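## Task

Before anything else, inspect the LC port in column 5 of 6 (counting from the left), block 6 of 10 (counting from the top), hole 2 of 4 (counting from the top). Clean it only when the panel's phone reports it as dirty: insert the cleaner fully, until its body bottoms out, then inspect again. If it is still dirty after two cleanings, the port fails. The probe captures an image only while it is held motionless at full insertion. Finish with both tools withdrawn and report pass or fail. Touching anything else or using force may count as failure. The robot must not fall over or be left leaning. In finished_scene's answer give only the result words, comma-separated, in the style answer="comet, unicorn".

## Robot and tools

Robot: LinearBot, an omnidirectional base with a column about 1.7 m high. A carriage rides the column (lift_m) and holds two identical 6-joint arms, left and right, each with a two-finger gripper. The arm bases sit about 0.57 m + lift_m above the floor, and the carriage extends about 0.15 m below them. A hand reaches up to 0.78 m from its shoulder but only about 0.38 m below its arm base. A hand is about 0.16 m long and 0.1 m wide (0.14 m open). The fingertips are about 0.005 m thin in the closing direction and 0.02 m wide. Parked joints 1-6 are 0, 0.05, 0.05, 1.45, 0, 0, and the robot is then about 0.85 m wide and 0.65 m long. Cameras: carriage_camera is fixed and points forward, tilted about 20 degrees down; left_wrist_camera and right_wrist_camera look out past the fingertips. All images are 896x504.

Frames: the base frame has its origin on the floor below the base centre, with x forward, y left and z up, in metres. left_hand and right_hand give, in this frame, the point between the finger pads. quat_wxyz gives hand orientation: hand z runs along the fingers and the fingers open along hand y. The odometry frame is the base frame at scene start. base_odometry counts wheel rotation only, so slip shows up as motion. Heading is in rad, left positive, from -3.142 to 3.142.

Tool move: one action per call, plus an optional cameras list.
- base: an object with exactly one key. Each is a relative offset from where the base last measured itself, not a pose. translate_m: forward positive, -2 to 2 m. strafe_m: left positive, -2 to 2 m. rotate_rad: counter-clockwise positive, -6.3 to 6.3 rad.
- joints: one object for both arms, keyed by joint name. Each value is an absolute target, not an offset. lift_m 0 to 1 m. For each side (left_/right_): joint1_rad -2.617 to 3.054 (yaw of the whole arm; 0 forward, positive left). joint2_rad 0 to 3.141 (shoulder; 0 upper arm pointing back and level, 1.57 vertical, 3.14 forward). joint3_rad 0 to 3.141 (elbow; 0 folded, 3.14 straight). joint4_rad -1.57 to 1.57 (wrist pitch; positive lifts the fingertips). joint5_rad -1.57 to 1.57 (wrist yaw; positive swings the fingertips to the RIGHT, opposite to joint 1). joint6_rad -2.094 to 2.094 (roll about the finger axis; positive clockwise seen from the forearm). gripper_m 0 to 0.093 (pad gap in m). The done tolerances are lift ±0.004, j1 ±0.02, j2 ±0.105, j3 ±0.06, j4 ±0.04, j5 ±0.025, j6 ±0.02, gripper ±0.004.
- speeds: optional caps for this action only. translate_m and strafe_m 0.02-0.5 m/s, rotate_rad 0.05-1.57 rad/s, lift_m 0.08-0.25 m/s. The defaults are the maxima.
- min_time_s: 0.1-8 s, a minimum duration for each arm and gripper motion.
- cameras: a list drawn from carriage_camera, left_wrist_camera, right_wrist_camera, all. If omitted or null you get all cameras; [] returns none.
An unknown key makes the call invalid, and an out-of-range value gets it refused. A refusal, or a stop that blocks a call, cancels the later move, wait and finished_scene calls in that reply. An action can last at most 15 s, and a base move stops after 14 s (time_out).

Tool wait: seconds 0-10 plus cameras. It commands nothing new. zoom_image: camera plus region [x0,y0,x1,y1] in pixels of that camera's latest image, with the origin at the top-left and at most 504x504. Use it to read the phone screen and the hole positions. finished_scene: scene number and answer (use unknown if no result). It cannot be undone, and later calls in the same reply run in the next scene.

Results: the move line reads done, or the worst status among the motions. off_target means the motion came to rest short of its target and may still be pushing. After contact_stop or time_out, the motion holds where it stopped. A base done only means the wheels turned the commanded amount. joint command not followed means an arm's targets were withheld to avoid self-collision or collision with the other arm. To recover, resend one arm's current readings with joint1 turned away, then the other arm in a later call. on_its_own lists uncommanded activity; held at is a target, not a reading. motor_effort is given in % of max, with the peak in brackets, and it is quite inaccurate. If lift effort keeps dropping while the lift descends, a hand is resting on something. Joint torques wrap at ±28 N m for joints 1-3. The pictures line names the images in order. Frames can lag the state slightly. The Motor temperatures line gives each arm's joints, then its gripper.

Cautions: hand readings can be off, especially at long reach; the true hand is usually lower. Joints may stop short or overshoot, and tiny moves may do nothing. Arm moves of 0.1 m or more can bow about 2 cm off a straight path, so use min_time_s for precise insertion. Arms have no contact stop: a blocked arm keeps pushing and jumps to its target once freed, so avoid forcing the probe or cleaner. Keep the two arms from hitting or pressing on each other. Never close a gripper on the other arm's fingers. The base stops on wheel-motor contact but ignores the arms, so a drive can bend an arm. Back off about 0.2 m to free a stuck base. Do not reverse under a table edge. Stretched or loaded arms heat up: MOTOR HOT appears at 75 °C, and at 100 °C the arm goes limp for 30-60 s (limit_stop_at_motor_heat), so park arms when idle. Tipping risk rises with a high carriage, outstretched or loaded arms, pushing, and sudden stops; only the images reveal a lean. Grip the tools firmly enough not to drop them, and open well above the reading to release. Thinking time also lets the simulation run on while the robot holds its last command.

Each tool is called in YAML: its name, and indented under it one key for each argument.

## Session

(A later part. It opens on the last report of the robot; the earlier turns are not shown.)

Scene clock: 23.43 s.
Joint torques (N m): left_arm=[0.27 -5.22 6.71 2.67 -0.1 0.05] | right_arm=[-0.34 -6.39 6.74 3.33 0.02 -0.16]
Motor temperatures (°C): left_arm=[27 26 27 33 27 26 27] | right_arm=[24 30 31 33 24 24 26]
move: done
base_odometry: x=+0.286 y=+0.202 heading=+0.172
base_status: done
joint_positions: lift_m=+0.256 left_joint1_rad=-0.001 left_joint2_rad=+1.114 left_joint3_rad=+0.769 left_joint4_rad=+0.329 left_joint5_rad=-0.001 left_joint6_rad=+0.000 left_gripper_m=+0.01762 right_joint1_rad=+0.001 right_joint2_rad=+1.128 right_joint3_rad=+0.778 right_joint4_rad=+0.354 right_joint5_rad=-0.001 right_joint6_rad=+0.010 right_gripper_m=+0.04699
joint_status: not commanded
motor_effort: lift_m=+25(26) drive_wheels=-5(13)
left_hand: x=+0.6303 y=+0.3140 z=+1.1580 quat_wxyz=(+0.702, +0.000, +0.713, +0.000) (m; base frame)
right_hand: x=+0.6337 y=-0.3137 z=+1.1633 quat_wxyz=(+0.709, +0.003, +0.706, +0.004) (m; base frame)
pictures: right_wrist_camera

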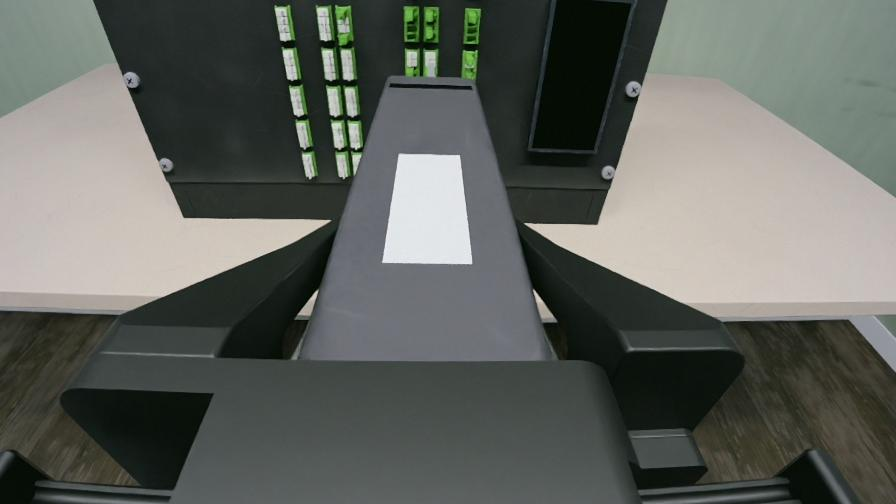

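move:
  base: {"translate_m": 0.03}
  speeds: {"translate_m": 0.05}
  cameras: ["right_wrist_camera"]

zoom_image:
  camera: "right_wrist_camera"
  region: [394, 0, 474, 80]

Scene clock: 25.30 s.
Joint torques (N m): left_arm=[0.32 -5.48 6.65 2.73 -0.04 0] | right_arm=[-0.38 -6.37 6.75 3.29 0.03 -0.16]
Motor temperatures (°C): left_arm=[27 26 27 33 27 26 27] | right_arm=[24 30 31 33 24 24 26]
move: done
base_odometry: x=+0.316 y=+0.207 heading=+0.173
base_status: done
joint_positions: lift_m=+0.256 left_joint1_rad=-0.001 left_joint2_rad=+1.114 left_joint3_rad=+0.769 left_joint4_rad=+0.329 left_joint5_rad=-0.001 left_joint6_rad=+0.000 left_gripper_m=+0.01762 right_joint1_rad=+0.001 right_joint2_rad=+1.128 right_joint3_rad=+0.778 right_joint4_rad=+0.355 right_joint5_rad=-0.001 right_joint6_rad=+0.010 right_gripper_m=+0.04699
joint_status: not commanded
motor_effort: lift_m=+26(26) drive_wheels=-5(13)
left_hand: x=+0.6303 y=+0.3140 z=+1.1580 quat_wxyz=(+0.702, +0.000, +0.713, +0.000) (m; base frame)
right_hand: x=+0.6337 y=-0.3137 z=+1.1633 quat_wxyz=(+0.709, +0.003, +0.705, +0.004) (m; base frame)
pictures: right_wrist_camera

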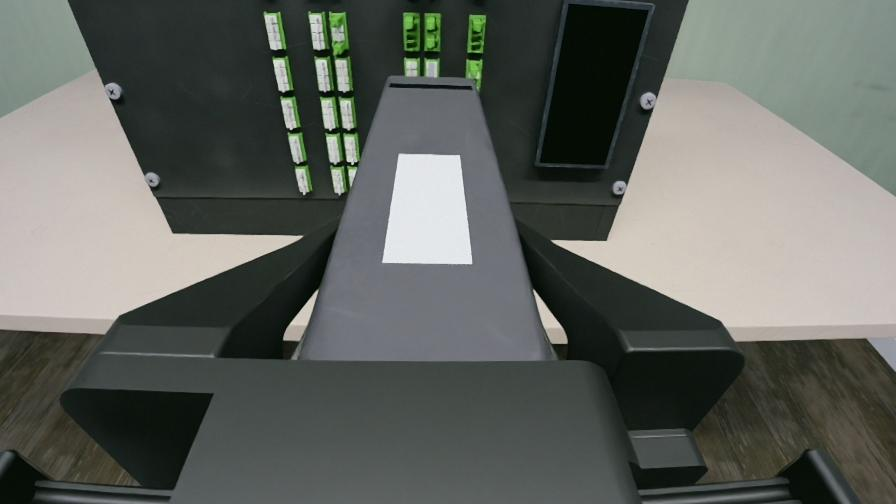

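Scaled by 6.300.

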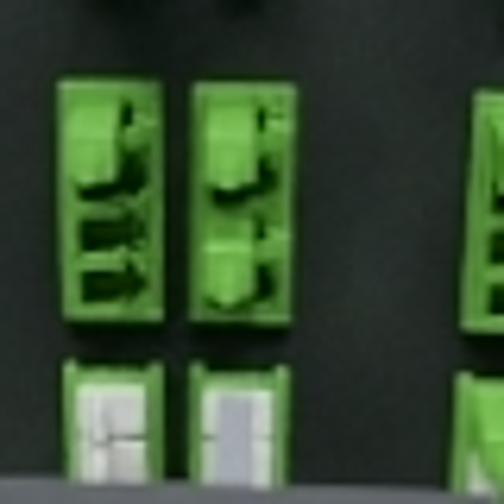

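move:
  joints: {"lift_m": 0.269}
  base: {"translate_m": 0.012}
  speeds: {"translate_m": 0.03}
  cameras: ["right_wrist_camera"]

zoom_image:
  camera: "right_wrist_camera"
  region: [394, 0, 474, 80]

Scene clock: 26.40 s.
Joint torques (N m): left_arm=[0.31 -5.3 7.08 2.71 -0.08 0.01] | right_arm=[-0.32 -6.37 7.28 3.31 0.02 -0.16]
Motor temperatures (°C): left_arm=[27 26 27 33 27 26 27] | right_arm=[24 31 31 33 24 24 26]
move: done
base_odometry: x=+0.328 y=+0.210 heading=+0.174
base_status: done
joint_positions: lift_m=+0.269 left_joint1_rad=-0.001 left_joint2_rad=+1.114 left_joint3_rad=+0.765 left_joint4_rad=+0.330 left_joint5_rad=-0.001 left_joint6_rad=+0.000 left_gripper_m=+0.01762 right_joint1_rad=+0.001 right_joint2_rad=+1.128 right_joint3_rad=+0.772 right_joint4_rad=+0.355 right_joint5_rad=-0.001 right_joint6_rad=+0.010 right_gripper_m=+0.04699
joint_status: all done
motor_effort: lift_m=+24(29) drive_wheels=-3(12)
left_hand: x=+0.6302 y=+0.3140 z=+1.1691 quat_wxyz=(+0.700, +0.000, +0.714, +0.000) (m; base frame)
right_hand: x=+0.6334 y=-0.3137 z=+1.1736 quat_wxyz=(+0.707, +0.003, +0.707, +0.004) (m; base frame)
pictures: right_wrist_camera

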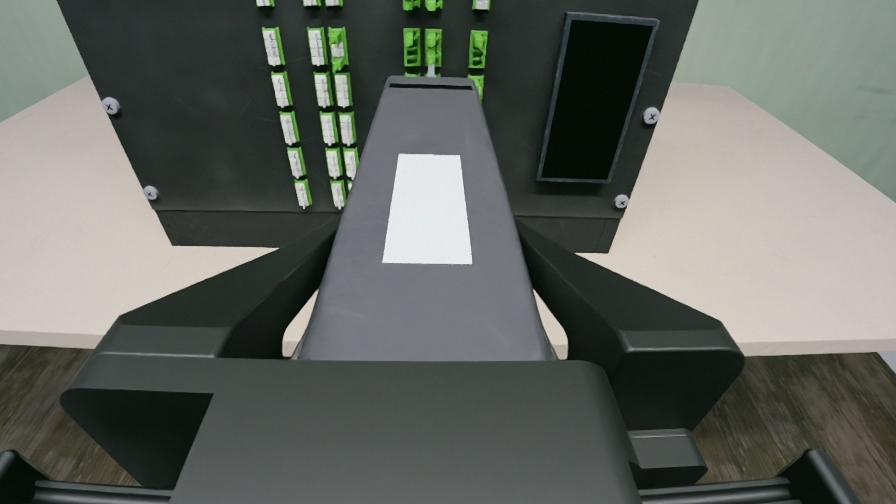

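Scaled by 6.300.

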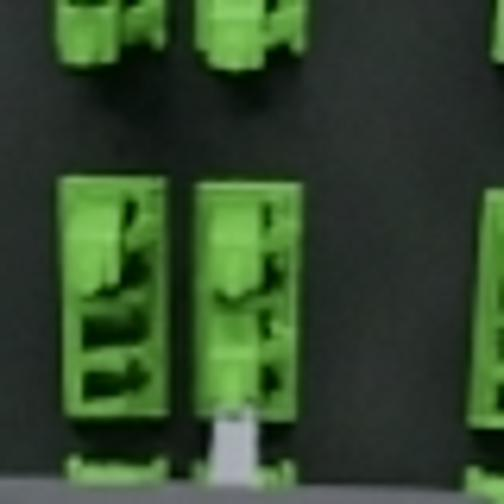

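move:
  joints: {"lift_m": 0.272, "right_joint4_rad": 0.455}
  base: {"translate_m": 0.005}
  speeds: {"translate_m": 0.03}
  cameras: []

wait:
  seconds: 0.5
  cameras: ["right_wrist_camera"]

zoom_image:
  camera: "right_wrist_camera"
  region: [404, 20, 468, 84]

Scene clock: 27.37 s.
Joint torques (N m): left_arm=[0.16 -5.16 6.93 2.77 -0.06 0.02] | right_arm=[-0.25 -6.35 7.31 3.54 0.02 -0.16]
Motor temperatures (°C): left_arm=[27 26 27 33 27 26 27] | right_arm=[24 31 32 34 24 24 26]
move: off_target
base_odometry: x=+0.333 y=+0.211 heading=+0.174
base_status: done
joint_positions: lift_m=+0.272 left_joint1_rad=-0.001 left_joint2_rad=+1.112 left_joint3_rad=+0.765 left_joint4_rad=+0.328 left_joint5_rad=-0.001 left_joint6_rad=+0.000 left_gripper_m=+0.01762 right_joint1_rad=+0.001 right_joint2_rad=+1.127 right_joint3_rad=+0.772 right_joint4_rad=+0.351 right_joint5_rad=-0.001 right_joint6_rad=+0.010 right_gripper_m=+0.04699
joint_status: right_joint4_rad off_target (ended at +0.351, target +0.455); the others done
motor_effort: lift_m=+25(29) drive_wheels=-2(11)
left_hand: x=+0.6297 y=+0.3140 z=+1.1725 quat_wxyz=(+0.700, +0.000, +0.714, +0.000) (m; base frame)
right_hand: x=+0.6332 y=-0.3137 z=+1.1758 quat_wxyz=(+0.706, +0.003, +0.709, +0.004) (m; base frame)
pictures: none
No camera images: "cameras" was empty.

Scene clock: 27.87 s.
Joint torques (N m): left_arm=[0.18 -5.2 7.06 2.71 -0.07 0] | right_arm=[-0.28 -6.26 7.3 3.55 0.01 -0.16]
Motor temperatures (°C): left_arm=[27 26 27 33 27 26 27] | right_arm=[24 31 32 34 24 24 26]
base_odometry: x=+0.333 y=+0.211 heading=+0.174
base_status: done
joint_positions: lift_m=+0.272 left_joint1_rad=-0.001 left_joint2_rad=+1.112 left_joint3_rad=+0.765 left_joint4_rad=+0.328 left_joint5_rad=-0.001 left_joint6_rad=+0.000 left_gripper_m=+0.01762 right_joint1_rad=+0.001 right_joint2_rad=+1.127 right_joint3_rad=+0.772 right_joint4_rad=+0.351 right_joint5_rad=-0.001 right_joint6_rad=+0.010 right_gripper_m=+0.04699
joint_status: right_joint4_rad off_target (ended at +0.351, target +0.455); the others done
motor_effort: lift_m=+25(29) drive_wheels=+3(11)
left_hand: x=+0.6297 y=+0.3140 z=+1.1725 quat_wxyz=(+0.700, +0.000, +0.714, +0.000) (m; base frame)
right_hand: x=+0.6332 y=-0.3137 z=+1.1758 quat_wxyz=(+0.706, +0.003, +0.709, +0.004) (m; base frame)
wait: 0.50 s; at rest by 0.27 s
pictures: right_wrist_camera

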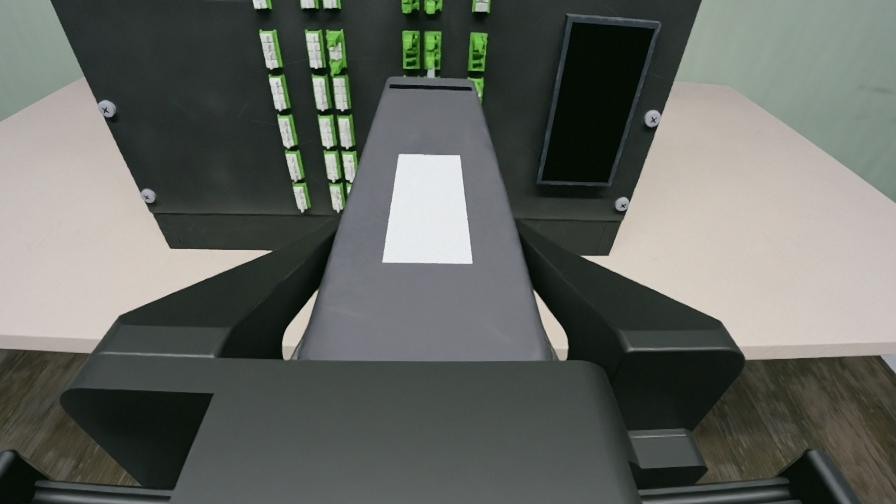

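Scaled by 7.875.

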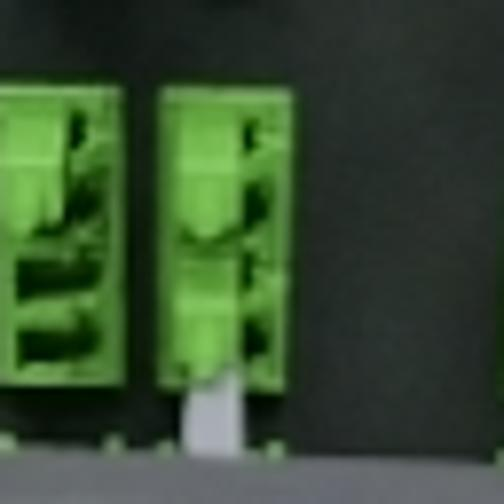

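move:
  joints: {"right_joint4_rad": 0.475}
  cameras: []

wait:
  seconds: 0.5
  cameras: ["right_wrist_camera"]

zoom_image:
  camera: "right_wrist_camera"
  region: [404, 20, 468, 84]

Scene clock: 28.40 s.
Joint torques (N m): left_arm=[0.29 -5.18 6.91 2.71 -0.03 0.05] | right_arm=[-0.32 -6.23 7.31 3.78 0.02 -0.17]
Motor temperatures (°C): left_arm=[27 26 27 33 27 26 27] | right_arm=[24 31 32 34 24 24 26]
move: off_target
base_odometry: x=+0.333 y=+0.211 heading=+0.174
base_status: not commanded
joint_positions: lift_m=+0.272 left_joint1_rad=-0.001 left_joint2_rad=+1.112 left_joint3_rad=+0.765 left_joint4_rad=+0.328 left_joint5_rad=-0.001 left_joint6_rad=+0.000 left_gripper_m=+0.01762 right_joint1_rad=+0.001 right_joint2_rad=+1.127 right_joint3_rad=+0.772 right_joint4_rad=+0.351 right_joint5_rad=-0.001 right_joint6_rad=+0.010 right_gripper_m=+0.04699
joint_status: right_joint4_rad off_target (ended at +0.351, target +0.475)
motor_effort: lift_m=+25(25) drive_wheels=+3(3)
left_hand: x=+0.6297 y=+0.3140 z=+1.1725 quat_wxyz=(+0.700, +0.000, +0.714, +0.000) (m; base frame)
right_hand: x=+0.6332 y=-0.3137 z=+1.1758 quat_wxyz=(+0.706, +0.003, +0.709, +0.004) (m; base frame)
pictures: none
No camera images: "cameras" was empty.

Scene clock: 28.90 s.
Joint torques (N m): left_arm=[0.18 -4.97 7.01 2.73 -0.07 -0.01] | right_arm=[-0.29 -6.2 7.28 3.79 0.02 -0.16]
Motor temperatures (°C): left_arm=[27 26 27 34 27 26 27] | right_arm=[24 31 32 34 24 24 26]
base_odometry: x=+0.333 y=+0.211 heading=+0.174
base_status: not commanded
joint_positions: lift_m=+0.272 left_joint1_rad=-0.001 left_joint2_rad=+1.112 left_joint3_rad=+0.765 left_joint4_rad=+0.328 left_joint5_rad=-0.001 left_joint6_rad=+0.000 left_gripper_m=+0.01762 right_joint1_rad=+0.001 right_joint2_rad=+1.127 right_joint3_rad=+0.772 right_joint4_rad=+0.351 right_joint5_rad=-0.001 right_joint6_rad=+0.010 right_gripper_m=+0.04699
joint_status: right_joint4_rad off_target (ended at +0.351, target +0.475)
motor_effort: lift_m=+25(25) drive_wheels=+3(3)
left_hand: x=+0.6297 y=+0.3140 z=+1.1725 quat_wxyz=(+0.700, +0.000, +0.714, +0.000) (m; base frame)
right_hand: x=+0.6332 y=-0.3137 z=+1.1758 quat_wxyz=(+0.706, +0.003, +0.709, +0.004) (m; base frame)
wait: 0.50 s; at rest by 0.27 s
pictures: right_wrist_camera

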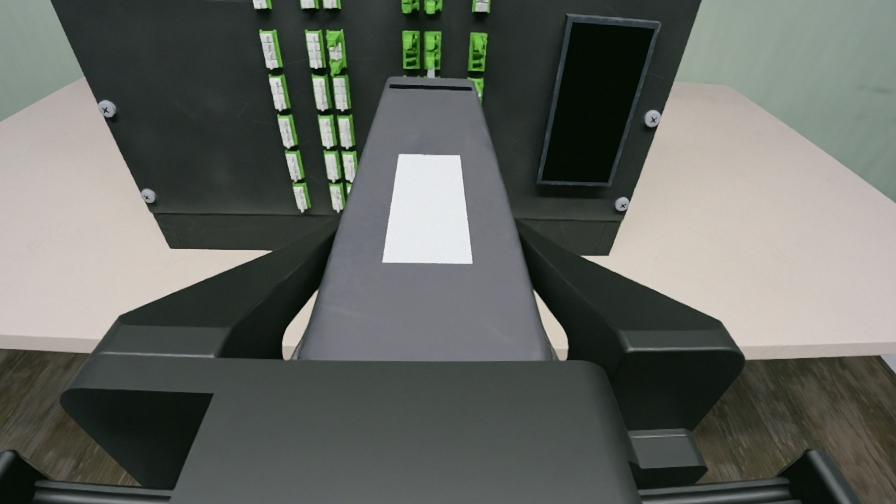

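Scaled by 7.875.

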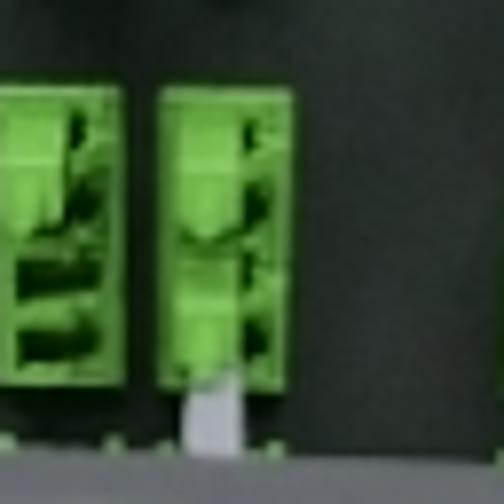

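move:
  joints: {"right_joint4_rad": 0.52}
  cameras: []

wait:
  seconds: 0.3
  cameras: []

Scene clock: 29.53 s.
Joint torques (N m): left_arm=[0.12 -5.37 7.16 2.75 -0.03 0.02] | right_arm=[-0.31 -6.23 7.28 4.23 0.01 -0.16]
Motor temperatures (°C): left_arm=[27 27 28 34 27 26 27] | right_arm=[24 31 32 34 24 24 26]
move: off_target
base_odometry: x=+0.333 y=+0.211 heading=+0.174
base_status: not commanded
joint_positions: lift_m=+0.272 left_joint1_rad=-0.001 left_joint2_rad=+1.112 left_joint3_rad=+0.765 left_joint4_rad=+0.328 left_joint5_rad=-0.001 left_joint6_rad=+0.000 left_gripper_m=+0.01762 right_joint1_rad=+0.001 right_joint2_rad=+1.127 right_joint3_rad=+0.772 right_joint4_rad=+0.356 right_joint5_rad=-0.001 right_joint6_rad=+0.010 right_gripper_m=+0.04699
joint_status: right_joint4_rad off_target (ended at +0.356, target +0.520)
motor_effort: lift_m=+25(25) drive_wheels=+3(3)
left_hand: x=+0.6297 y=+0.3140 z=+1.1725 quat_wxyz=(+0.700, +0.000, +0.714, +0.000) (m; base frame)
right_hand: x=+0.6332 y=-0.3137 z=+1.1768 quat_wxyz=(+0.707, +0.003, +0.707, +0.004) (m; base frame)
pictures: none
No camera images: "cameras" was empty.

Scene clock: 29.83 s.
Joint torques (N m): left_arm=[0.24 -5.15 6.99 2.71 -0.05 0.03] | right_arm=[-0.28 -6.23 7.28 4.23 0.02 -0.17]
Motor temperatures (°C): left_arm=[27 27 28 34 27 26 27] | right_arm=[24 31 32 34 24 24 26]
base_odometry: x=+0.333 y=+0.211 heading=+0.174
base_status: not commanded
joint_positions: lift_m=+0.272 left_joint1_rad=-0.001 left_joint2_rad=+1.112 left_joint3_rad=+0.765 left_joint4_rad=+0.328 left_joint5_rad=-0.001 left_joint6_rad=+0.000 left_gripper_m=+0.01762 right_joint1_rad=+0.001 right_joint2_rad=+1.127 right_joint3_rad=+0.772 right_joint4_rad=+0.356 right_joint5_rad=-0.001 right_joint6_rad=+0.010 right_gripper_m=+0.04699
joint_status: right_joint4_rad off_target (ended at +0.356, target +0.520)
motor_effort: lift_m=+25(25) drive_wheels=+3(3)
left_hand: x=+0.6297 y=+0.3140 z=+1.1725 quat_wxyz=(+0.700, +0.000, +0.714, +0.000) (m; base frame)
right_hand: x=+0.6332 y=-0.3137 z=+1.1768 quat_wxyz=(+0.707, +0.003, +0.707, +0.004) (m; base frame)
wait: 0.30 s; at rest by 0.27 s
pictures: none
No camera images: "cameras" was empty.

move:
  joints: {"right_joint4_rad": 0.535}
  cameras: []

move:
  joints: {"right_joint4_rad": 0.455}
  cameras: []

wait:
  seconds: 0.4
  cameras: ["right_wrist_camera"]

zoom_image:
  camera: "right_wrist_camera"
  region: [404, 20, 468, 84]

Scene clock: 30.40 s.
Joint torques (N m): left_arm=[0.35 -5.26 7.1 2.72 -0.08 0.04] | right_arm=[-0.29 -6.26 7.31 4.38 0.02 -0.17]
Motor temperatures (°C): left_arm=[27 27 28 34 27 26 27] | right_arm=[24 31 32 35 24 24 26]
move: off_target
base_odometry: x=+0.333 y=+0.211 heading=+0.174
base_status: not commanded
joint_positions: lift_m=+0.272 left_joint1_rad=-0.001 left_joint2_rad=+1.112 left_joint3_rad=+0.765 left_joint4_rad=+0.328 left_joint5_rad=-0.001 left_joint6_rad=+0.000 left_gripper_m=+0.01762 right_joint1_rad=+0.001 right_joint2_rad=+1.127 right_joint3_rad=+0.772 right_joint4_rad=+0.357 right_joint5_rad=-0.001 right_joint6_rad=+0.010 right_gripper_m=+0.04699
joint_status: right_joint4_rad off_target (ended at +0.357, target +0.535)
motor_effort: lift_m=+25(25) drive_wheels=+3(3)
left_hand: x=+0.6297 y=+0.3140 z=+1.1725 quat_wxyz=(+0.700, +0.000, +0.714, +0.000) (m; base frame)
right_hand: x=+0.6332 y=-0.3137 z=+1.1773 quat_wxyz=(+0.708, +0.003, +0.706, +0.004) (m; base frame)
pictures: none
No camera images: "cameras" was empty.

Scene clock: 30.97 s.
Joint torques (N m): left_arm=[0.29 -5.16 7.05 2.73 -0.08 0] | right_arm=[-0.28 -6.22 7.3 3.54 0.02 -0.15]
Motor temperatures (°C): left_arm=[27 27 28 34 27 26 27] | right_arm=[24 31 32 35 24 24 26]
move: off_target
base_odometry: x=+0.333 y=+0.211 heading=+0.174
base_status: not commanded
joint_positions: lift_m=+0.272 left_joint1_rad=-0.001 left_joint2_rad=+1.112 left_joint3_rad=+0.765 left_joint4_rad=+0.328 left_joint5_rad=-0.001 left_joint6_rad=+0.000 left_gripper_m=+0.01762 right_joint1_rad=+0.001 right_joint2_rad=+1.127 right_joint3_rad=+0.772 right_joint4_rad=+0.352 right_joint5_rad=-0.001 right_joint6_rad=+0.010 right_gripper_m=+0.04699
joint_status: right_joint4_rad off_target (ended at +0.353, target +0.455)
motor_effort: lift_m=+25(26) drive_wheels=+3(3)
left_hand: x=+0.6297 y=+0.3140 z=+1.1725 quat_wxyz=(+0.700, +0.000, +0.714, +0.000) (m; base frame)
right_hand: x=+0.6332 y=-0.3137 z=+1.1761 quat_wxyz=(+0.706, +0.003, +0.708, +0.004) (m; base frame)
pictures: none
No camera images: "cameras" was empty.

Scene clock: 31.37 s.
Joint torques (N m): left_arm=[0.2 -5.16 7.08 2.7 -0.07 0.02] | right_arm=[-0.29 -6.2 7.31 3.54 0.02 -0.16]
Motor temperatures (°C): left_arm=[27 27 28 34 27 26 27] | right_arm=[24 31 32 35 24 24 26]
base_odometry: x=+0.333 y=+0.211 heading=+0.174
base_status: not commanded
joint_positions: lift_m=+0.272 left_joint1_rad=-0.001 left_joint2_rad=+1.112 left_joint3_rad=+0.765 left_joint4_rad=+0.328 left_joint5_rad=-0.001 left_joint6_rad=+0.000 left_gripper_m=+0.01762 right_joint1_rad=+0.001 right_joint2_rad=+1.127 right_joint3_rad=+0.772 right_joint4_rad=+0.352 right_joint5_rad=-0.001 right_joint6_rad=+0.010 right_gripper_m=+0.04699
joint_status: right_joint4_rad off_target (ended at +0.353, target +0.455)
motor_effort: lift_m=+25(26) drive_wheels=+3(3)
left_hand: x=+0.6297 y=+0.3140 z=+1.1725 quat_wxyz=(+0.700, +0.000, +0.714, +0.000) (m; base frame)
right_hand: x=+0.6332 y=-0.3137 z=+1.1761 quat_wxyz=(+0.706, +0.003, +0.708, +0.004) (m; base frame)
wait: 0.40 s; at rest by 0.27 s
pictures: right_wrist_camera

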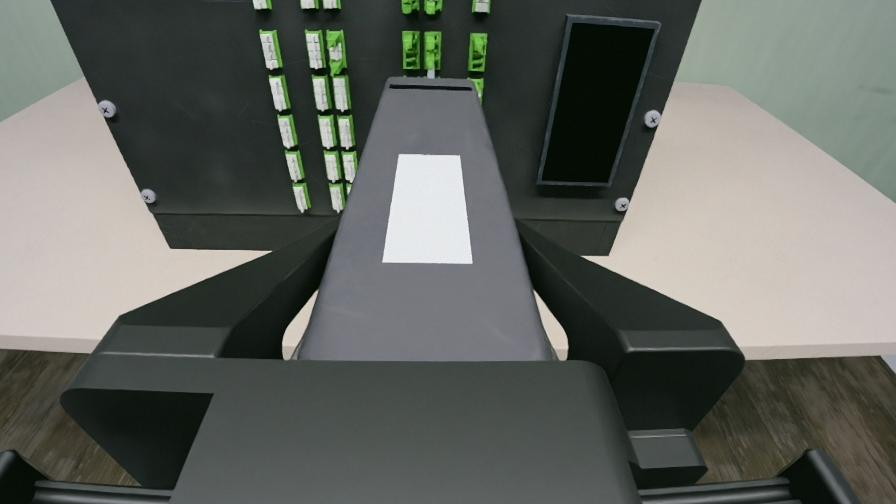

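Scaled by 7.875.

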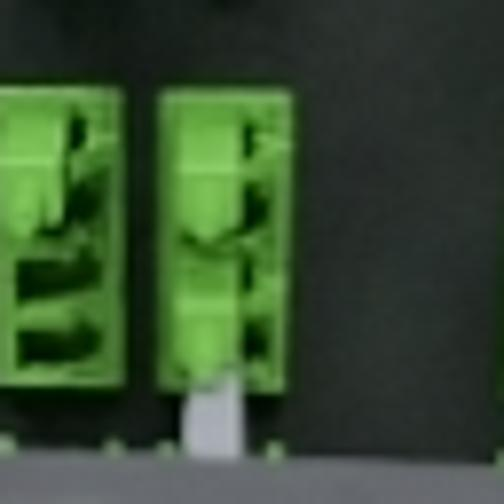

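move:
  joints: {"right_joint4_rad": 0.57}
  cameras: []

move:
  joints: {"right_joint4_rad": 0.50}
  cameras: []

Scene clock: 32.17 s.
Joint torques (N m): left_arm=[0.2 -5.27 7.13 2.71 -0.04 0.04] | right_arm=[-0.29 -6.23 7.86 4.62 0.02 -0.16]
Motor temperatures (°C): left_arm=[27 27 28 34 27 26 27] | right_arm=[24 31 32 35 24 24 26]
move: off_target
base_odometry: x=+0.333 y=+0.211 heading=+0.174
base_status: not commanded
joint_positions: lift_m=+0.272 left_joint1_rad=-0.001 left_joint2_rad=+1.112 left_joint3_rad=+0.765 left_joint4_rad=+0.328 left_joint5_rad=-0.001 left_joint6_rad=+0.000 left_gripper_m=+0.01762 right_joint1_rad=+0.001 right_joint2_rad=+1.127 right_joint3_rad=+0.765 right_joint4_rad=+0.371 right_joint5_rad=-0.001 right_joint6_rad=+0.010 right_gripper_m=+0.04699
joint_status: right_joint4_rad off_target (ended at +0.371, target +0.570)
motor_effort: lift_m=+25(26) drive_wheels=+3(3)
left_hand: x=+0.6297 y=+0.3140 z=+1.1725 quat_wxyz=(+0.700, +0.000, +0.714, +0.000) (m; base frame)
right_hand: x=+0.6330 y=-0.3137 z=+1.1772 quat_wxyz=(+0.710, +0.003, +0.704, +0.004) (m; base frame)
pictures: none
No camera images: "cameras" was empty.

Scene clock: 32.73 s.
Joint torques (N m): left_arm=[0.24 -5.14 6.95 2.73 -0.09 0.08] | right_arm=[-0.31 -6.23 7.91 3.88 0.02 -0.16]
Motor temperatures (°C): left_arm=[27 27 28 34 27 26 27] | right_arm=[24 31 32 36 24 24 26]
move: off_target
base_odometry: x=+0.333 y=+0.211 heading=+0.174
base_status: not commanded
joint_positions: lift_m=+0.272 left_joint1_rad=-0.001 left_joint2_rad=+1.112 left_joint3_rad=+0.765 left_joint4_rad=+0.328 left_joint5_rad=-0.001 left_joint6_rad=+0.000 left_gripper_m=+0.01762 right_joint1_rad=+0.001 right_joint2_rad=+1.127 right_joint3_rad=+0.765 right_joint4_rad=+0.367 right_joint5_rad=-0.001 right_joint6_rad=+0.010 right_gripper_m=+0.04699
joint_status: right_joint4_rad off_target (ended at +0.367, target +0.500)
motor_effort: lift_m=+25(25) drive_wheels=+3(3)
left_hand: x=+0.6297 y=+0.3140 z=+1.1725 quat_wxyz=(+0.700, +0.000, +0.714, +0.000) (m; base frame)
right_hand: x=+0.6330 y=-0.3137 z=+1.1762 quat_wxyz=(+0.709, +0.003, +0.705, +0.004) (m; base frame)
pictures: none
No camera images: "cameras" was empty.

move:
  joints: {"right_joint4_rad": 0.585}
  cameras: []

move:
  joints: {"right_joint4_rad": 0.50}
  cameras: ["right_wrist_camera"]

zoom_image:
  camera: "right_wrist_camera"
  region: [404, 20, 468, 84]

Scene clock: 33.43 s.
Joint torques (N m): left_arm=[0.23 -5.11 7.02 2.77 -0.07 0.03] | right_arm=[-0.28 -6.23 7.88 4.76 0.03 -0.16]
Motor temperatures (°C): left_arm=[27 27 28 34 27 26 27] | right_arm=[24 31 32 36 24 24 26]
move: off_target
base_odometry: x=+0.333 y=+0.211 heading=+0.174
base_status: not commanded
joint_positions: lift_m=+0.272 left_joint1_rad=-0.001 left_joint2_rad=+1.112 left_joint3_rad=+0.765 left_joint4_rad=+0.328 left_joint5_rad=-0.001 left_joint6_rad=+0.000 left_gripper_m=+0.01762 right_joint1_rad=+0.001 right_joint2_rad=+1.127 right_joint3_rad=+0.765 right_joint4_rad=+0.372 right_joint5_rad=-0.001 right_joint6_rad=+0.010 right_gripper_m=+0.04699
joint_status: right_joint4_rad off_target (ended at +0.372, target +0.585)
motor_effort: lift_m=+25(25) drive_wheels=+3(3)
left_hand: x=+0.6297 y=+0.3140 z=+1.1725 quat_wxyz=(+0.700, +0.000, +0.714, +0.000) (m; base frame)
right_hand: x=+0.6330 y=-0.3137 z=+1.1775 quat_wxyz=(+0.711, +0.003, +0.704, +0.004) (m; base frame)
pictures: none
No camera images: "cameras" was empty.

Scene clock: 34.00 s.
Joint torques (N m): left_arm=[0.29 -5.34 7.17 2.71 -0.08 0.02] | right_arm=[-0.28 -6.23 7.9 3.88 0.02 -0.17]
Motor temperatures (°C): left_arm=[27 27 28 34 27 26 27] | right_arm=[24 31 32 37 24 24 26]
move: off_target
base_odometry: x=+0.333 y=+0.211 heading=+0.174
base_status: not commanded
joint_positions: lift_m=+0.272 left_joint1_rad=-0.001 left_joint2_rad=+1.112 left_joint3_rad=+0.765 left_joint4_rad=+0.328 left_joint5_rad=-0.001 left_joint6_rad=+0.000 left_gripper_m=+0.01762 right_joint1_rad=+0.001 right_joint2_rad=+1.127 right_joint3_rad=+0.765 right_joint4_rad=+0.367 right_joint5_rad=-0.001 right_joint6_rad=+0.010 right_gripper_m=+0.04699
joint_status: right_joint4_rad off_target (ended at +0.367, target +0.500)
motor_effort: lift_m=+25(26) drive_wheels=+3(3)
left_hand: x=+0.6297 y=+0.3140 z=+1.1725 quat_wxyz=(+0.700, +0.000, +0.714, +0.000) (m; base frame)
right_hand: x=+0.6330 y=-0.3137 z=+1.1762 quat_wxyz=(+0.709, +0.003, +0.705, +0.004) (m; base frame)
pictures: right_wrist_camera

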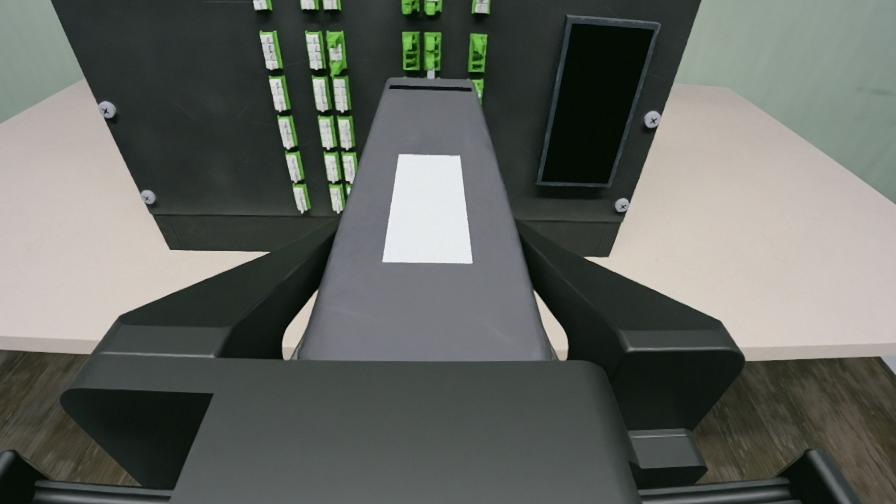

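Scaled by 7.875.

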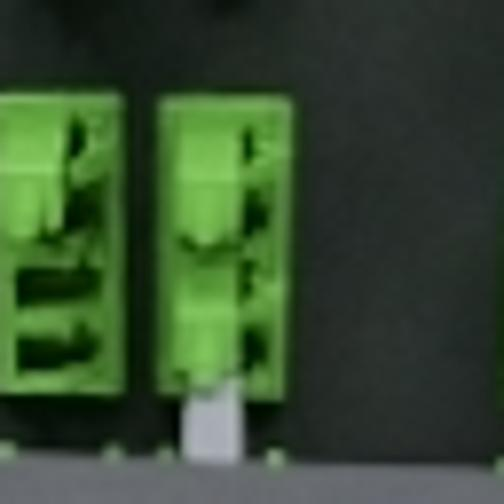

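move:
  joints: {"right_joint3_rad": 0.80}
  cameras: ["right_wrist_camera"]

zoom_image:
  camera: "right_wrist_camera"
  region: [404, 20, 468, 84]

Scene clock: 34.57 s.
Joint torques (N m): left_arm=[0.24 -5.22 7.05 2.74 -0.09 0.03] | right_arm=[-0.28 -6.22 9.62 3.88 0.01 -0.16]
Motor temperatures (°C): left_arm=[27 27 28 34 27 26 27] | right_arm=[24 31 32 37 24 24 26]
move: done
base_odometry: x=+0.333 y=+0.211 heading=+0.174
base_status: not commanded
joint_positions: lift_m=+0.272 left_joint1_rad=-0.001 left_joint2_rad=+1.112 left_joint3_rad=+0.765 left_joint4_rad=+0.328 left_joint5_rad=-0.001 left_joint6_rad=+0.000 left_gripper_m=+0.01762 right_joint1_rad=+0.001 right_joint2_rad=+1.127 right_joint3_rad=+0.765 right_joint4_rad=+0.367 right_joint5_rad=-0.001 right_joint6_rad=+0.010 right_gripper_m=+0.04699
joint_status: all done
motor_effort: lift_m=+25(25) drive_wheels=+3(3)
left_hand: x=+0.6297 y=+0.3140 z=+1.1725 quat_wxyz=(+0.700, +0.000, +0.714, +0.000) (m; base frame)
right_hand: x=+0.6330 y=-0.3137 z=+1.1762 quat_wxyz=(+0.709, +0.003, +0.705, +0.004) (m; base frame)
pictures: right_wrist_camera

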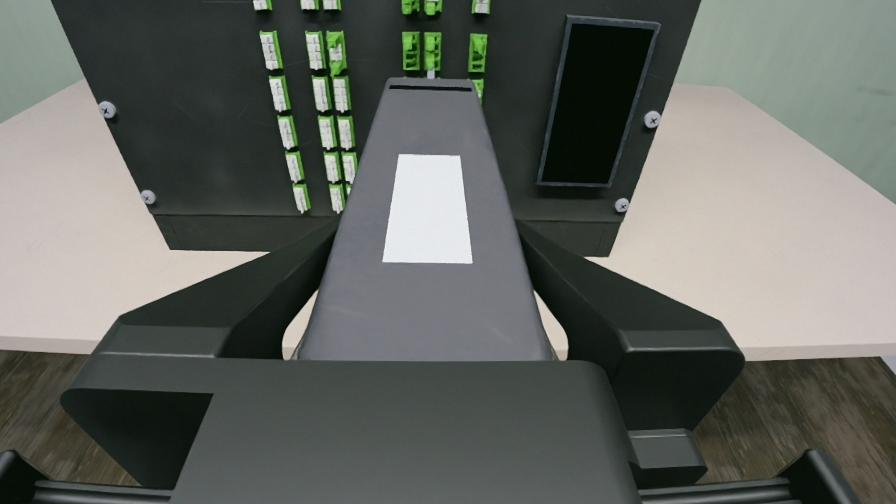

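Scaled by 7.875.

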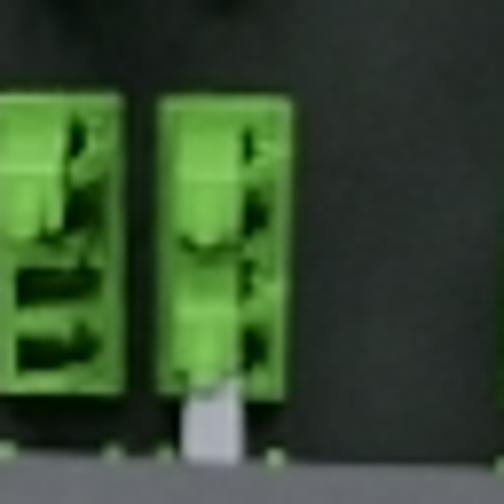

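move:
  joints: {"right_joint3_rad": 0.825}
  cameras: []

wait:
  seconds: 0.3
  cameras: []

Scene clock: 35.17 s.
Joint torques (N m): left_arm=[0.43 -5.22 7.16 2.72 -0.07 0.02] | right_arm=[-0.28 -6.22 11.77 3.88 0.02 -0.16]
Motor temperatures (°C): left_arm=[27 27 28 34 27 26 27] | right_arm=[24 31 32 37 24 24 26]
move: done
base_odometry: x=+0.333 y=+0.211 heading=+0.174
base_status: not commanded
joint_positions: lift_m=+0.272 left_joint1_rad=-0.001 left_joint2_rad=+1.112 left_joint3_rad=+0.765 left_joint4_rad=+0.328 left_joint5_rad=-0.001 left_joint6_rad=+0.000 left_gripper_m=+0.01762 right_joint1_rad=+0.001 right_joint2_rad=+1.127 right_joint3_rad=+0.765 right_joint4_rad=+0.367 right_joint5_rad=-0.001 right_joint6_rad=+0.010 right_gripper_m=+0.04699
joint_status: all done
motor_effort: lift_m=+25(25) drive_wheels=+3(3)
left_hand: x=+0.6297 y=+0.3140 z=+1.1725 quat_wxyz=(+0.700, +0.000, +0.714, +0.000) (m; base frame)
right_hand: x=+0.6330 y=-0.3137 z=+1.1762 quat_wxyz=(+0.709, +0.003, +0.705, +0.004) (m; base frame)
pictures: none
No camera images: "cameras" was empty.

Scene clock: 35.47 s.
Joint torques (N m): left_arm=[0.27 -5.22 6.98 2.68 -0.06 0.03] | right_arm=[-0.29 -6.2 11.78 3.88 0.02 -0.16]
Motor temperatures (°C): left_arm=[27 27 28 34 27 26 27] | right_arm=[24 31 32 38 24 24 26]
base_odometry: x=+0.333 y=+0.211 heading=+0.174
base_status: not commanded
joint_positions: lift_m=+0.272 left_joint1_rad=-0.001 left_joint2_rad=+1.112 left_joint3_rad=+0.765 left_joint4_rad=+0.328 left_joint5_rad=-0.001 left_joint6_rad=+0.000 left_gripper_m=+0.01762 right_joint1_rad=+0.001 right_joint2_rad=+1.127 right_joint3_rad=+0.765 right_joint4_rad=+0.367 right_joint5_rad=-0.001 right_joint6_rad=+0.010 right_gripper_m=+0.04699
joint_status: all done
motor_effort: lift_m=+25(25) drive_wheels=+3(3)
left_hand: x=+0.6297 y=+0.3140 z=+1.1725 quat_wxyz=(+0.700, +0.000, +0.714, +0.000) (m; base frame)
right_hand: x=+0.6330 y=-0.3137 z=+1.1762 quat_wxyz=(+0.709, +0.003, +0.705, +0.004) (m; base frame)
wait: 0.30 s; at rest by 0.27 s
pictures: none
No camera images: "cameras" was empty.

move:
  joints: {"right_joint3_rad": 0.84}
  cameras: []

wait:
  seconds: 0.3
  cameras: ["right_wrist_camera"]

zoom_image:
  camera: "right_wrist_camera"
  region: [404, 20, 468, 84]

Scene clock: 36.00 s.
Joint torques (N m): left_arm=[0.27 -5.12 7.06 2.7 -0.07 0] | right_arm=[-0.29 -6.24 13.03 3.88 0.03 -0.16]
Motor temperatures (°C): left_arm=[27 27 28 34 27 26 27] | right_arm=[24 31 32 38 24 24 26]
move: off_target
base_odometry: x=+0.333 y=+0.211 heading=+0.174
base_status: not commanded
joint_positions: lift_m=+0.272 left_joint1_rad=-0.001 left_joint2_rad=+1.112 left_joint3_rad=+0.765 left_joint4_rad=+0.328 left_joint5_rad=-0.001 left_joint6_rad=+0.000 left_gripper_m=+0.01762 right_joint1_rad=+0.001 right_joint2_rad=+1.127 right_joint3_rad=+0.765 right_joint4_rad=+0.367 right_joint5_rad=-0.001 right_joint6_rad=+0.010 right_gripper_m=+0.04699
joint_status: right_joint3_rad off_target (ended at +0.765, target +0.840)
motor_effort: lift_m=+25(25) drive_wheels=+3(3)
left_hand: x=+0.6297 y=+0.3140 z=+1.1725 quat_wxyz=(+0.700, +0.000, +0.714, +0.000) (m; base frame)
right_hand: x=+0.6330 y=-0.3137 z=+1.1762 quat_wxyz=(+0.709, +0.003, +0.705, +0.004) (m; base frame)
pictures: none
No camera images: "cameras" was empty.

Scene clock: 36.30 s.
Joint torques (N m): left_arm=[0.12 -5.14 7.06 2.75 -0.08 0.03] | right_arm=[-0.29 -6.19 13.03 3.88 0.03 -0.16]
Motor temperatures (°C): left_arm=[27 27 28 34 27 26 27] | right_arm=[24 31 32 38 24 24 26]
base_odometry: x=+0.333 y=+0.211 heading=+0.174
base_status: not commanded
joint_positions: lift_m=+0.272 left_joint1_rad=-0.001 left_joint2_rad=+1.112 left_joint3_rad=+0.765 left_joint4_rad=+0.328 left_joint5_rad=-0.001 left_joint6_rad=+0.000 left_gripper_m=+0.01762 right_joint1_rad=+0.001 right_joint2_rad=+1.127 right_joint3_rad=+0.765 right_joint4_rad=+0.367 right_joint5_rad=-0.001 right_joint6_rad=+0.010 right_gripper_m=+0.04699
joint_status: right_joint3_rad off_target (ended at +0.765, target +0.840)
motor_effort: lift_m=+25(25) drive_wheels=+3(3)
left_hand: x=+0.6297 y=+0.3140 z=+1.1725 quat_wxyz=(+0.700, +0.000, +0.714, +0.000) (m; base frame)
right_hand: x=+0.6330 y=-0.3137 z=+1.1762 quat_wxyz=(+0.709, +0.003, +0.705, +0.004) (m; base frame)
wait: 0.30 s; at rest by 0.27 s
pictures: right_wrist_camera

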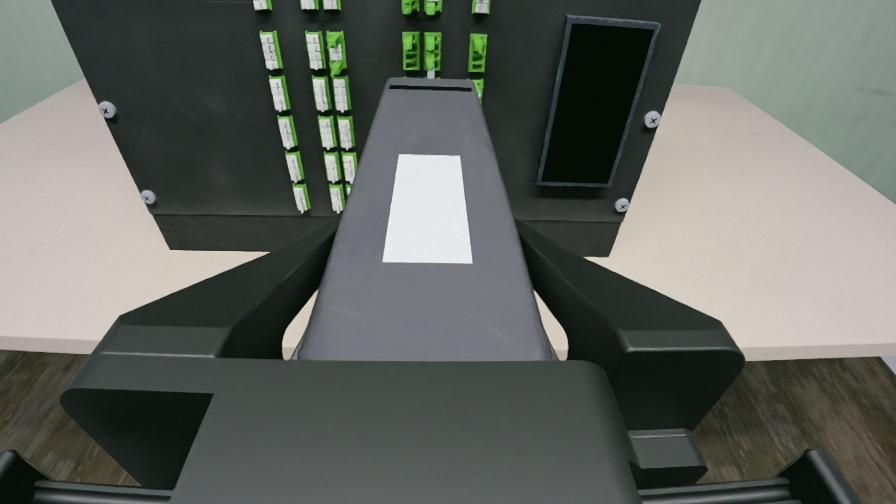

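Scaled by 7.875.

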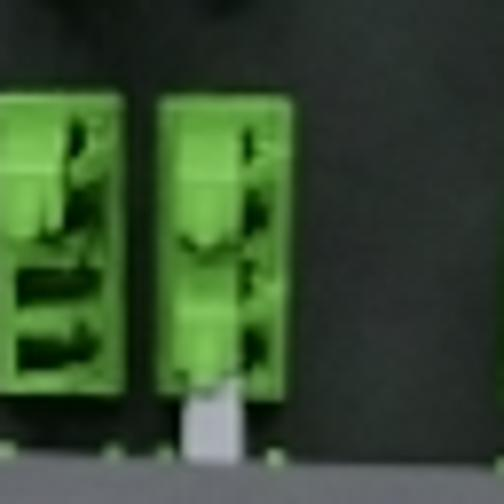

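move:
  joints: {"right_joint3_rad": 0.785}
  cameras: []

move:
  joints: {"right_joint4_rad": 0.62}
  cameras: []

move:
  joints: {"right_joint4_rad": 0.55}
  cameras: []

Scene clock: 37.03 s.
Joint torques (N m): left_arm=[0.2 -5.14 6.97 2.75 -0.06 -0.02] | right_arm=[-0.28 -6.2 8.32 3.88 0.02 -0.17]
Motor temperatures (°C): left_arm=[27 27 28 35 27 26 27] | right_arm=[24 31 32 38 24 24 26]
move: done
base_odometry: x=+0.333 y=+0.211 heading=+0.174
base_status: not commanded
joint_positions: lift_m=+0.272 left_joint1_rad=-0.001 left_joint2_rad=+1.112 left_joint3_rad=+0.765 left_joint4_rad=+0.328 left_joint5_rad=-0.001 left_joint6_rad=+0.000 left_gripper_m=+0.01762 right_joint1_rad=+0.001 right_joint2_rad=+1.127 right_joint3_rad=+0.765 right_joint4_rad=+0.367 right_joint5_rad=-0.001 right_joint6_rad=+0.010 right_gripper_m=+0.04699
joint_status: all done
motor_effort: lift_m=+25(25) drive_wheels=+3(3)
left_hand: x=+0.6297 y=+0.3140 z=+1.1725 quat_wxyz=(+0.700, +0.000, +0.714, +0.000) (m; base frame)
right_hand: x=+0.6330 y=-0.3137 z=+1.1762 quat_wxyz=(+0.709, +0.003, +0.705, +0.004) (m; base frame)
pictures: none
No camera images: "cameras" was empty.

Scene clock: 37.67 s.
Joint torques (N m): left_arm=[0.24 -5.29 6.99 2.69 -0.04 0.05] | right_arm=[-0.29 -6.22 8.35 5.1 0.02 -0.16]
Motor temperatures (°C): left_arm=[27 27 28 35 27 26 27] | right_arm=[24 31 32 39 24 24 26]
move: off_target
base_odometry: x=+0.333 y=+0.211 heading=+0.174
base_status: not commanded
joint_positions: lift_m=+0.272 left_joint1_rad=-0.001 left_joint2_rad=+1.112 left_joint3_rad=+0.765 left_joint4_rad=+0.328 left_joint5_rad=-0.001 left_joint6_rad=+0.000 left_gripper_m=+0.01762 right_joint1_rad=+0.001 right_joint2_rad=+1.127 right_joint3_rad=+0.765 right_joint4_rad=+0.377 right_joint5_rad=-0.001 right_joint6_rad=+0.010 right_gripper_m=+0.04699
joint_status: right_joint4_rad off_target (ended at +0.376, target +0.620)
motor_effort: lift_m=+25(25) drive_wheels=+3(3)
left_hand: x=+0.6297 y=+0.3140 z=+1.1725 quat_wxyz=(+0.700, +0.000, +0.714, +0.000) (m; base frame)
right_hand: x=+0.6330 y=-0.3137 z=+1.1786 quat_wxyz=(+0.712, +0.003, +0.702, +0.004) (m; base frame)
pictures: none
No camera images: "cameras" was empty.

Scene clock: 38.23 s.
Joint torques (N m): left_arm=[0.14 -5.31 7.02 2.67 -0.08 0.01] | right_arm=[-0.31 -6.22 8.32 4.36 0.02 -0.17]
Motor temperatures (°C): left_arm=[27 27 28 35 27 26 27] | right_arm=[24 31 32 39 24 24 26]
move: off_target
base_odometry: x=+0.333 y=+0.211 heading=+0.174
base_status: not commanded
joint_positions: lift_m=+0.272 left_joint1_rad=-0.001 left_joint2_rad=+1.112 left_joint3_rad=+0.765 left_joint4_rad=+0.328 left_joint5_rad=-0.001 left_joint6_rad=+0.000 left_gripper_m=+0.01762 right_joint1_rad=+0.001 right_joint2_rad=+1.127 right_joint3_rad=+0.765 right_joint4_rad=+0.373 right_joint5_rad=-0.001 right_joint6_rad=+0.010 right_gripper_m=+0.04699
joint_status: right_joint4_rad off_target (ended at +0.373, target +0.550)
motor_effort: lift_m=+25(25) drive_wheels=+3(3)
left_hand: x=+0.6297 y=+0.3140 z=+1.1725 quat_wxyz=(+0.700, +0.000, +0.714, +0.000) (m; base frame)
right_hand: x=+0.6330 y=-0.3137 z=+1.1776 quat_wxyz=(+0.711, +0.003, +0.703, +0.004) (m; base frame)
pictures: none
No camera images: "cameras" was empty.

move:
  joints: {"right_joint4_rad": 0.65}
  cameras: []

move:
  joints: {"right_joint4_rad": 0.57}
  cameras: ["right_wrist_camera"]

zoom_image:
  camera: "right_wrist_camera"
  region: [404, 20, 468, 84]

Scene clock: 39.07 s.
Joint torques (N m): left_arm=[0.29 -5.2 7.16 2.73 -0.1 0.03] | right_arm=[-0.29 -6.23 8.28 5.07 0.03 -0.16]
Motor temperatures (°C): left_arm=[27 27 28 35 27 26 27] | right_arm=[24 31 32 40 24 24 26]
move: off_target
base_odometry: x=+0.333 y=+0.211 heading=+0.174
base_status: not commanded
joint_positions: lift_m=+0.272 left_joint1_rad=-0.001 left_joint2_rad=+1.112 left_joint3_rad=+0.765 left_joint4_rad=+0.328 left_joint5_rad=-0.001 left_joint6_rad=+0.000 left_gripper_m=+0.01762 right_joint1_rad=+0.001 right_joint2_rad=+1.127 right_joint3_rad=+0.765 right_joint4_rad=+0.408 right_joint5_rad=-0.001 right_joint6_rad=+0.010 right_gripper_m=+0.04699
joint_status: right_joint4_rad off_target (ended at +0.408, target +0.650)
motor_effort: lift_m=+25(25) drive_wheels=+3(3)
left_hand: x=+0.6297 y=+0.3140 z=+1.1725 quat_wxyz=(+0.700, +0.000, +0.714, +0.000) (m; base frame)
right_hand: x=+0.6328 y=-0.3137 z=+1.1863 quat_wxyz=(+0.723, +0.003, +0.691, +0.004) (m; base frame)
pictures: none
No camera images: "cameras" was empty.

Scene clock: 39.63 s.
Joint torques (N m): left_arm=[0.18 -5.24 7.01 2.69 -0.06 -0.01] | right_arm=[-0.27 -6.23 8.29 4.25 0.02 -0.16]
Motor temperatures (°C): left_arm=[27 27 28 35 27 26 27] | right_arm=[24 31 32 40 24 24 26]
move: off_target
base_odometry: x=+0.333 y=+0.211 heading=+0.174
base_status: not commanded
joint_positions: lift_m=+0.272 left_joint1_rad=-0.001 left_joint2_rad=+1.112 left_joint3_rad=+0.765 left_joint4_rad=+0.328 left_joint5_rad=-0.001 left_joint6_rad=+0.000 left_gripper_m=+0.01762 right_joint1_rad=+0.001 right_joint2_rad=+1.127 right_joint3_rad=+0.765 right_joint4_rad=+0.403 right_joint5_rad=-0.001 right_joint6_rad=+0.010 right_gripper_m=+0.04699
joint_status: right_joint4_rad off_target (ended at +0.403, target +0.570)
motor_effort: lift_m=+25(25) drive_wheels=+3(3)
left_hand: x=+0.6297 y=+0.3140 z=+1.1725 quat_wxyz=(+0.700, +0.000, +0.714, +0.000) (m; base frame)
right_hand: x=+0.6328 y=-0.3137 z=+1.1851 quat_wxyz=(+0.721, +0.003, +0.692, +0.004) (m; base frame)
pictures: right_wrist_camera

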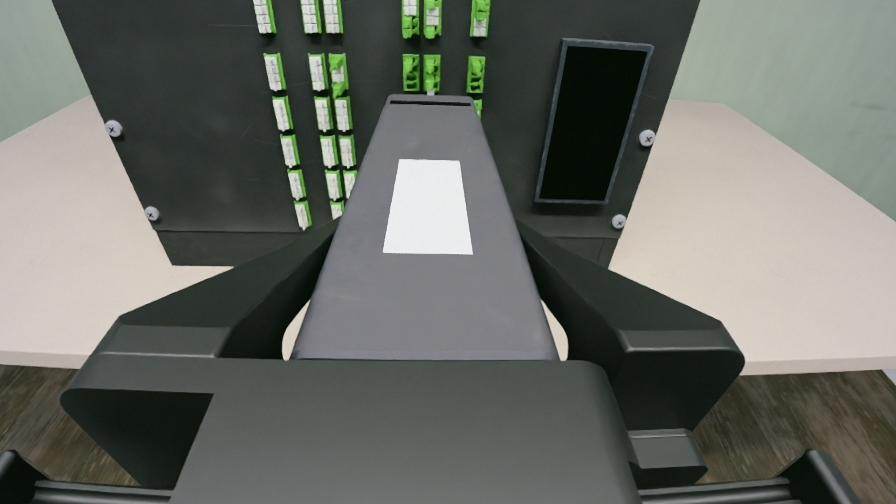

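Scaled by 7.875.

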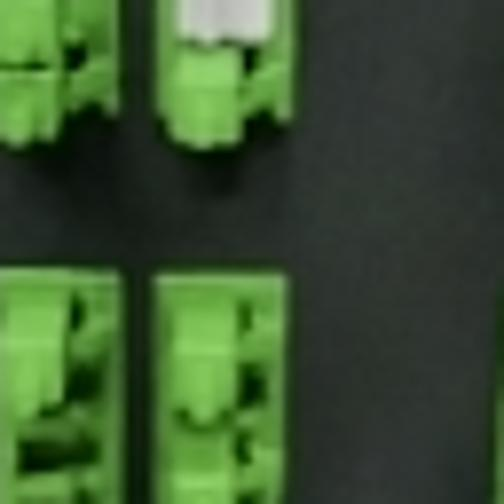

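zoom_image:
  camera: "right_wrist_camera"
  region: [384, 40, 484, 140]

move:
  cameras: ["carriage_camera","left_wrist_camera"]

zoom_image:
  camera: "carriage_camera"
  region: [440, 120, 640, 260]

Scaled by 5.040.

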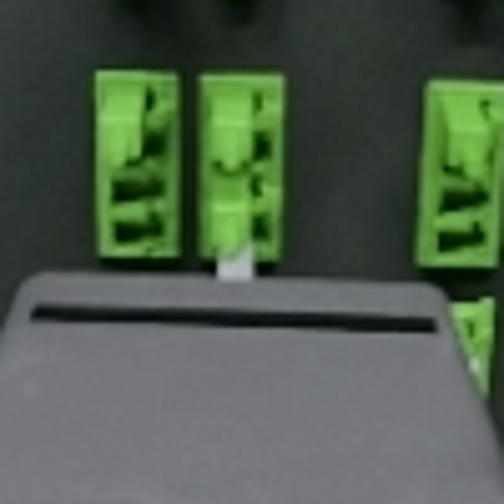

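Scene clock: 39.87 s.
Joint torques (N m): left_arm=[0.46 -5.33 7.12 2.75 -0.02 0.02] | right_arm=[-0.29 -6.17 8.34 4.24 0.02 -0.15]
Motor temperatures (°C): left_arm=[27 27 28 35 27 26 27] | right_arm=[24 31 32 40 24 24 26]
base_odometry: x=+0.333 y=+0.211 heading=+0.174
base_status: not commanded
joint_positions: lift_m=+0.272 left_joint1_rad=-0.001 left_joint2_rad=+1.112 left_joint3_rad=+0.765 left_joint4_rad=+0.328 left_joint5_rad=-0.001 left_joint6_rad=+0.000 left_gripper_m=+0.01762 right_joint1_rad=+0.001 right_joint2_rad=+1.127 right_joint3_rad=+0.765 right_joint4_rad=+0.403 right_joint5_rad=-0.001 right_joint6_rad=+0.010 right_gripper_m=+0.04699
joint_status: right_joint4_rad off_target (ended at +0.403, target +0.570)
motor_effort: lift_m=+25(25) drive_wheels=+3(3)
left_hand: x=+0.6297 y=+0.3140 z=+1.1725 quat_wxyz=(+0.700, +0.000, +0.714, +0.000) (m; base frame)
right_hand: x=+0.6328 y=-0.3137 z=+1.1851 quat_wxyz=(+0.721, +0.003, +0.692, +0.004) (m; base frame)
pictures: carriage_camera, left_wrist_camera

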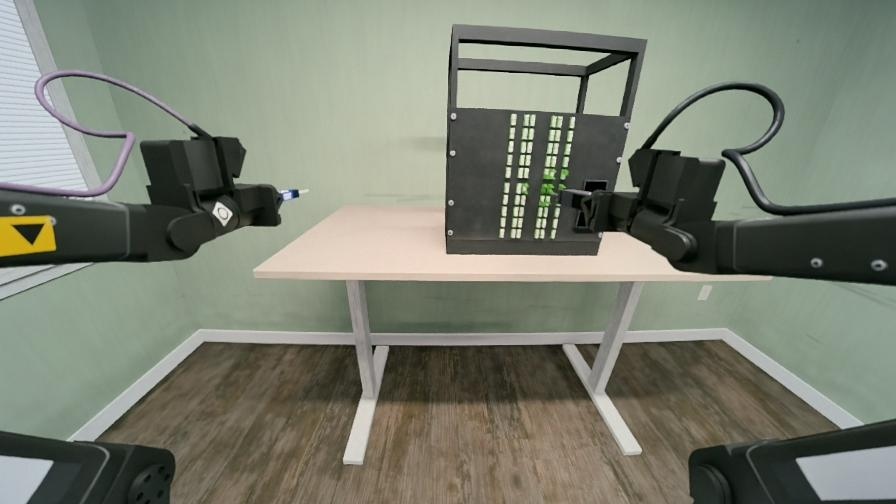

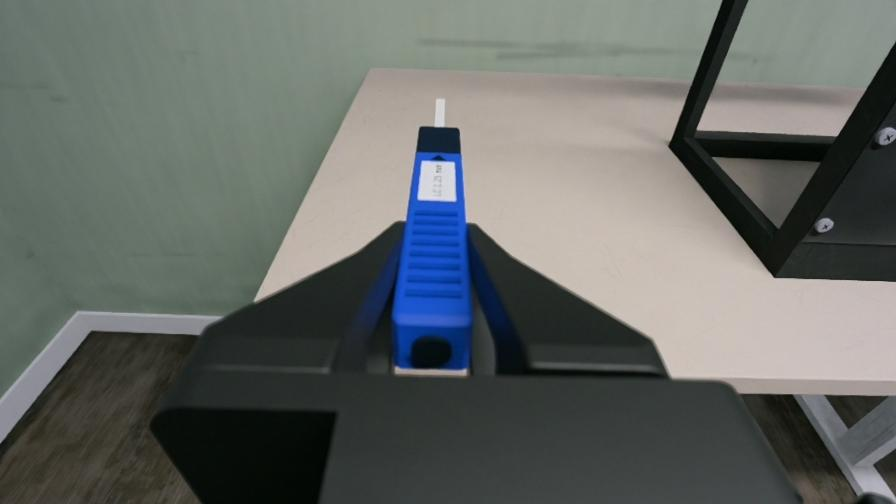

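Scaled by 2.520.

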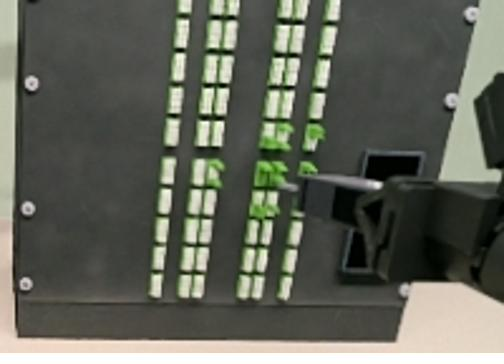

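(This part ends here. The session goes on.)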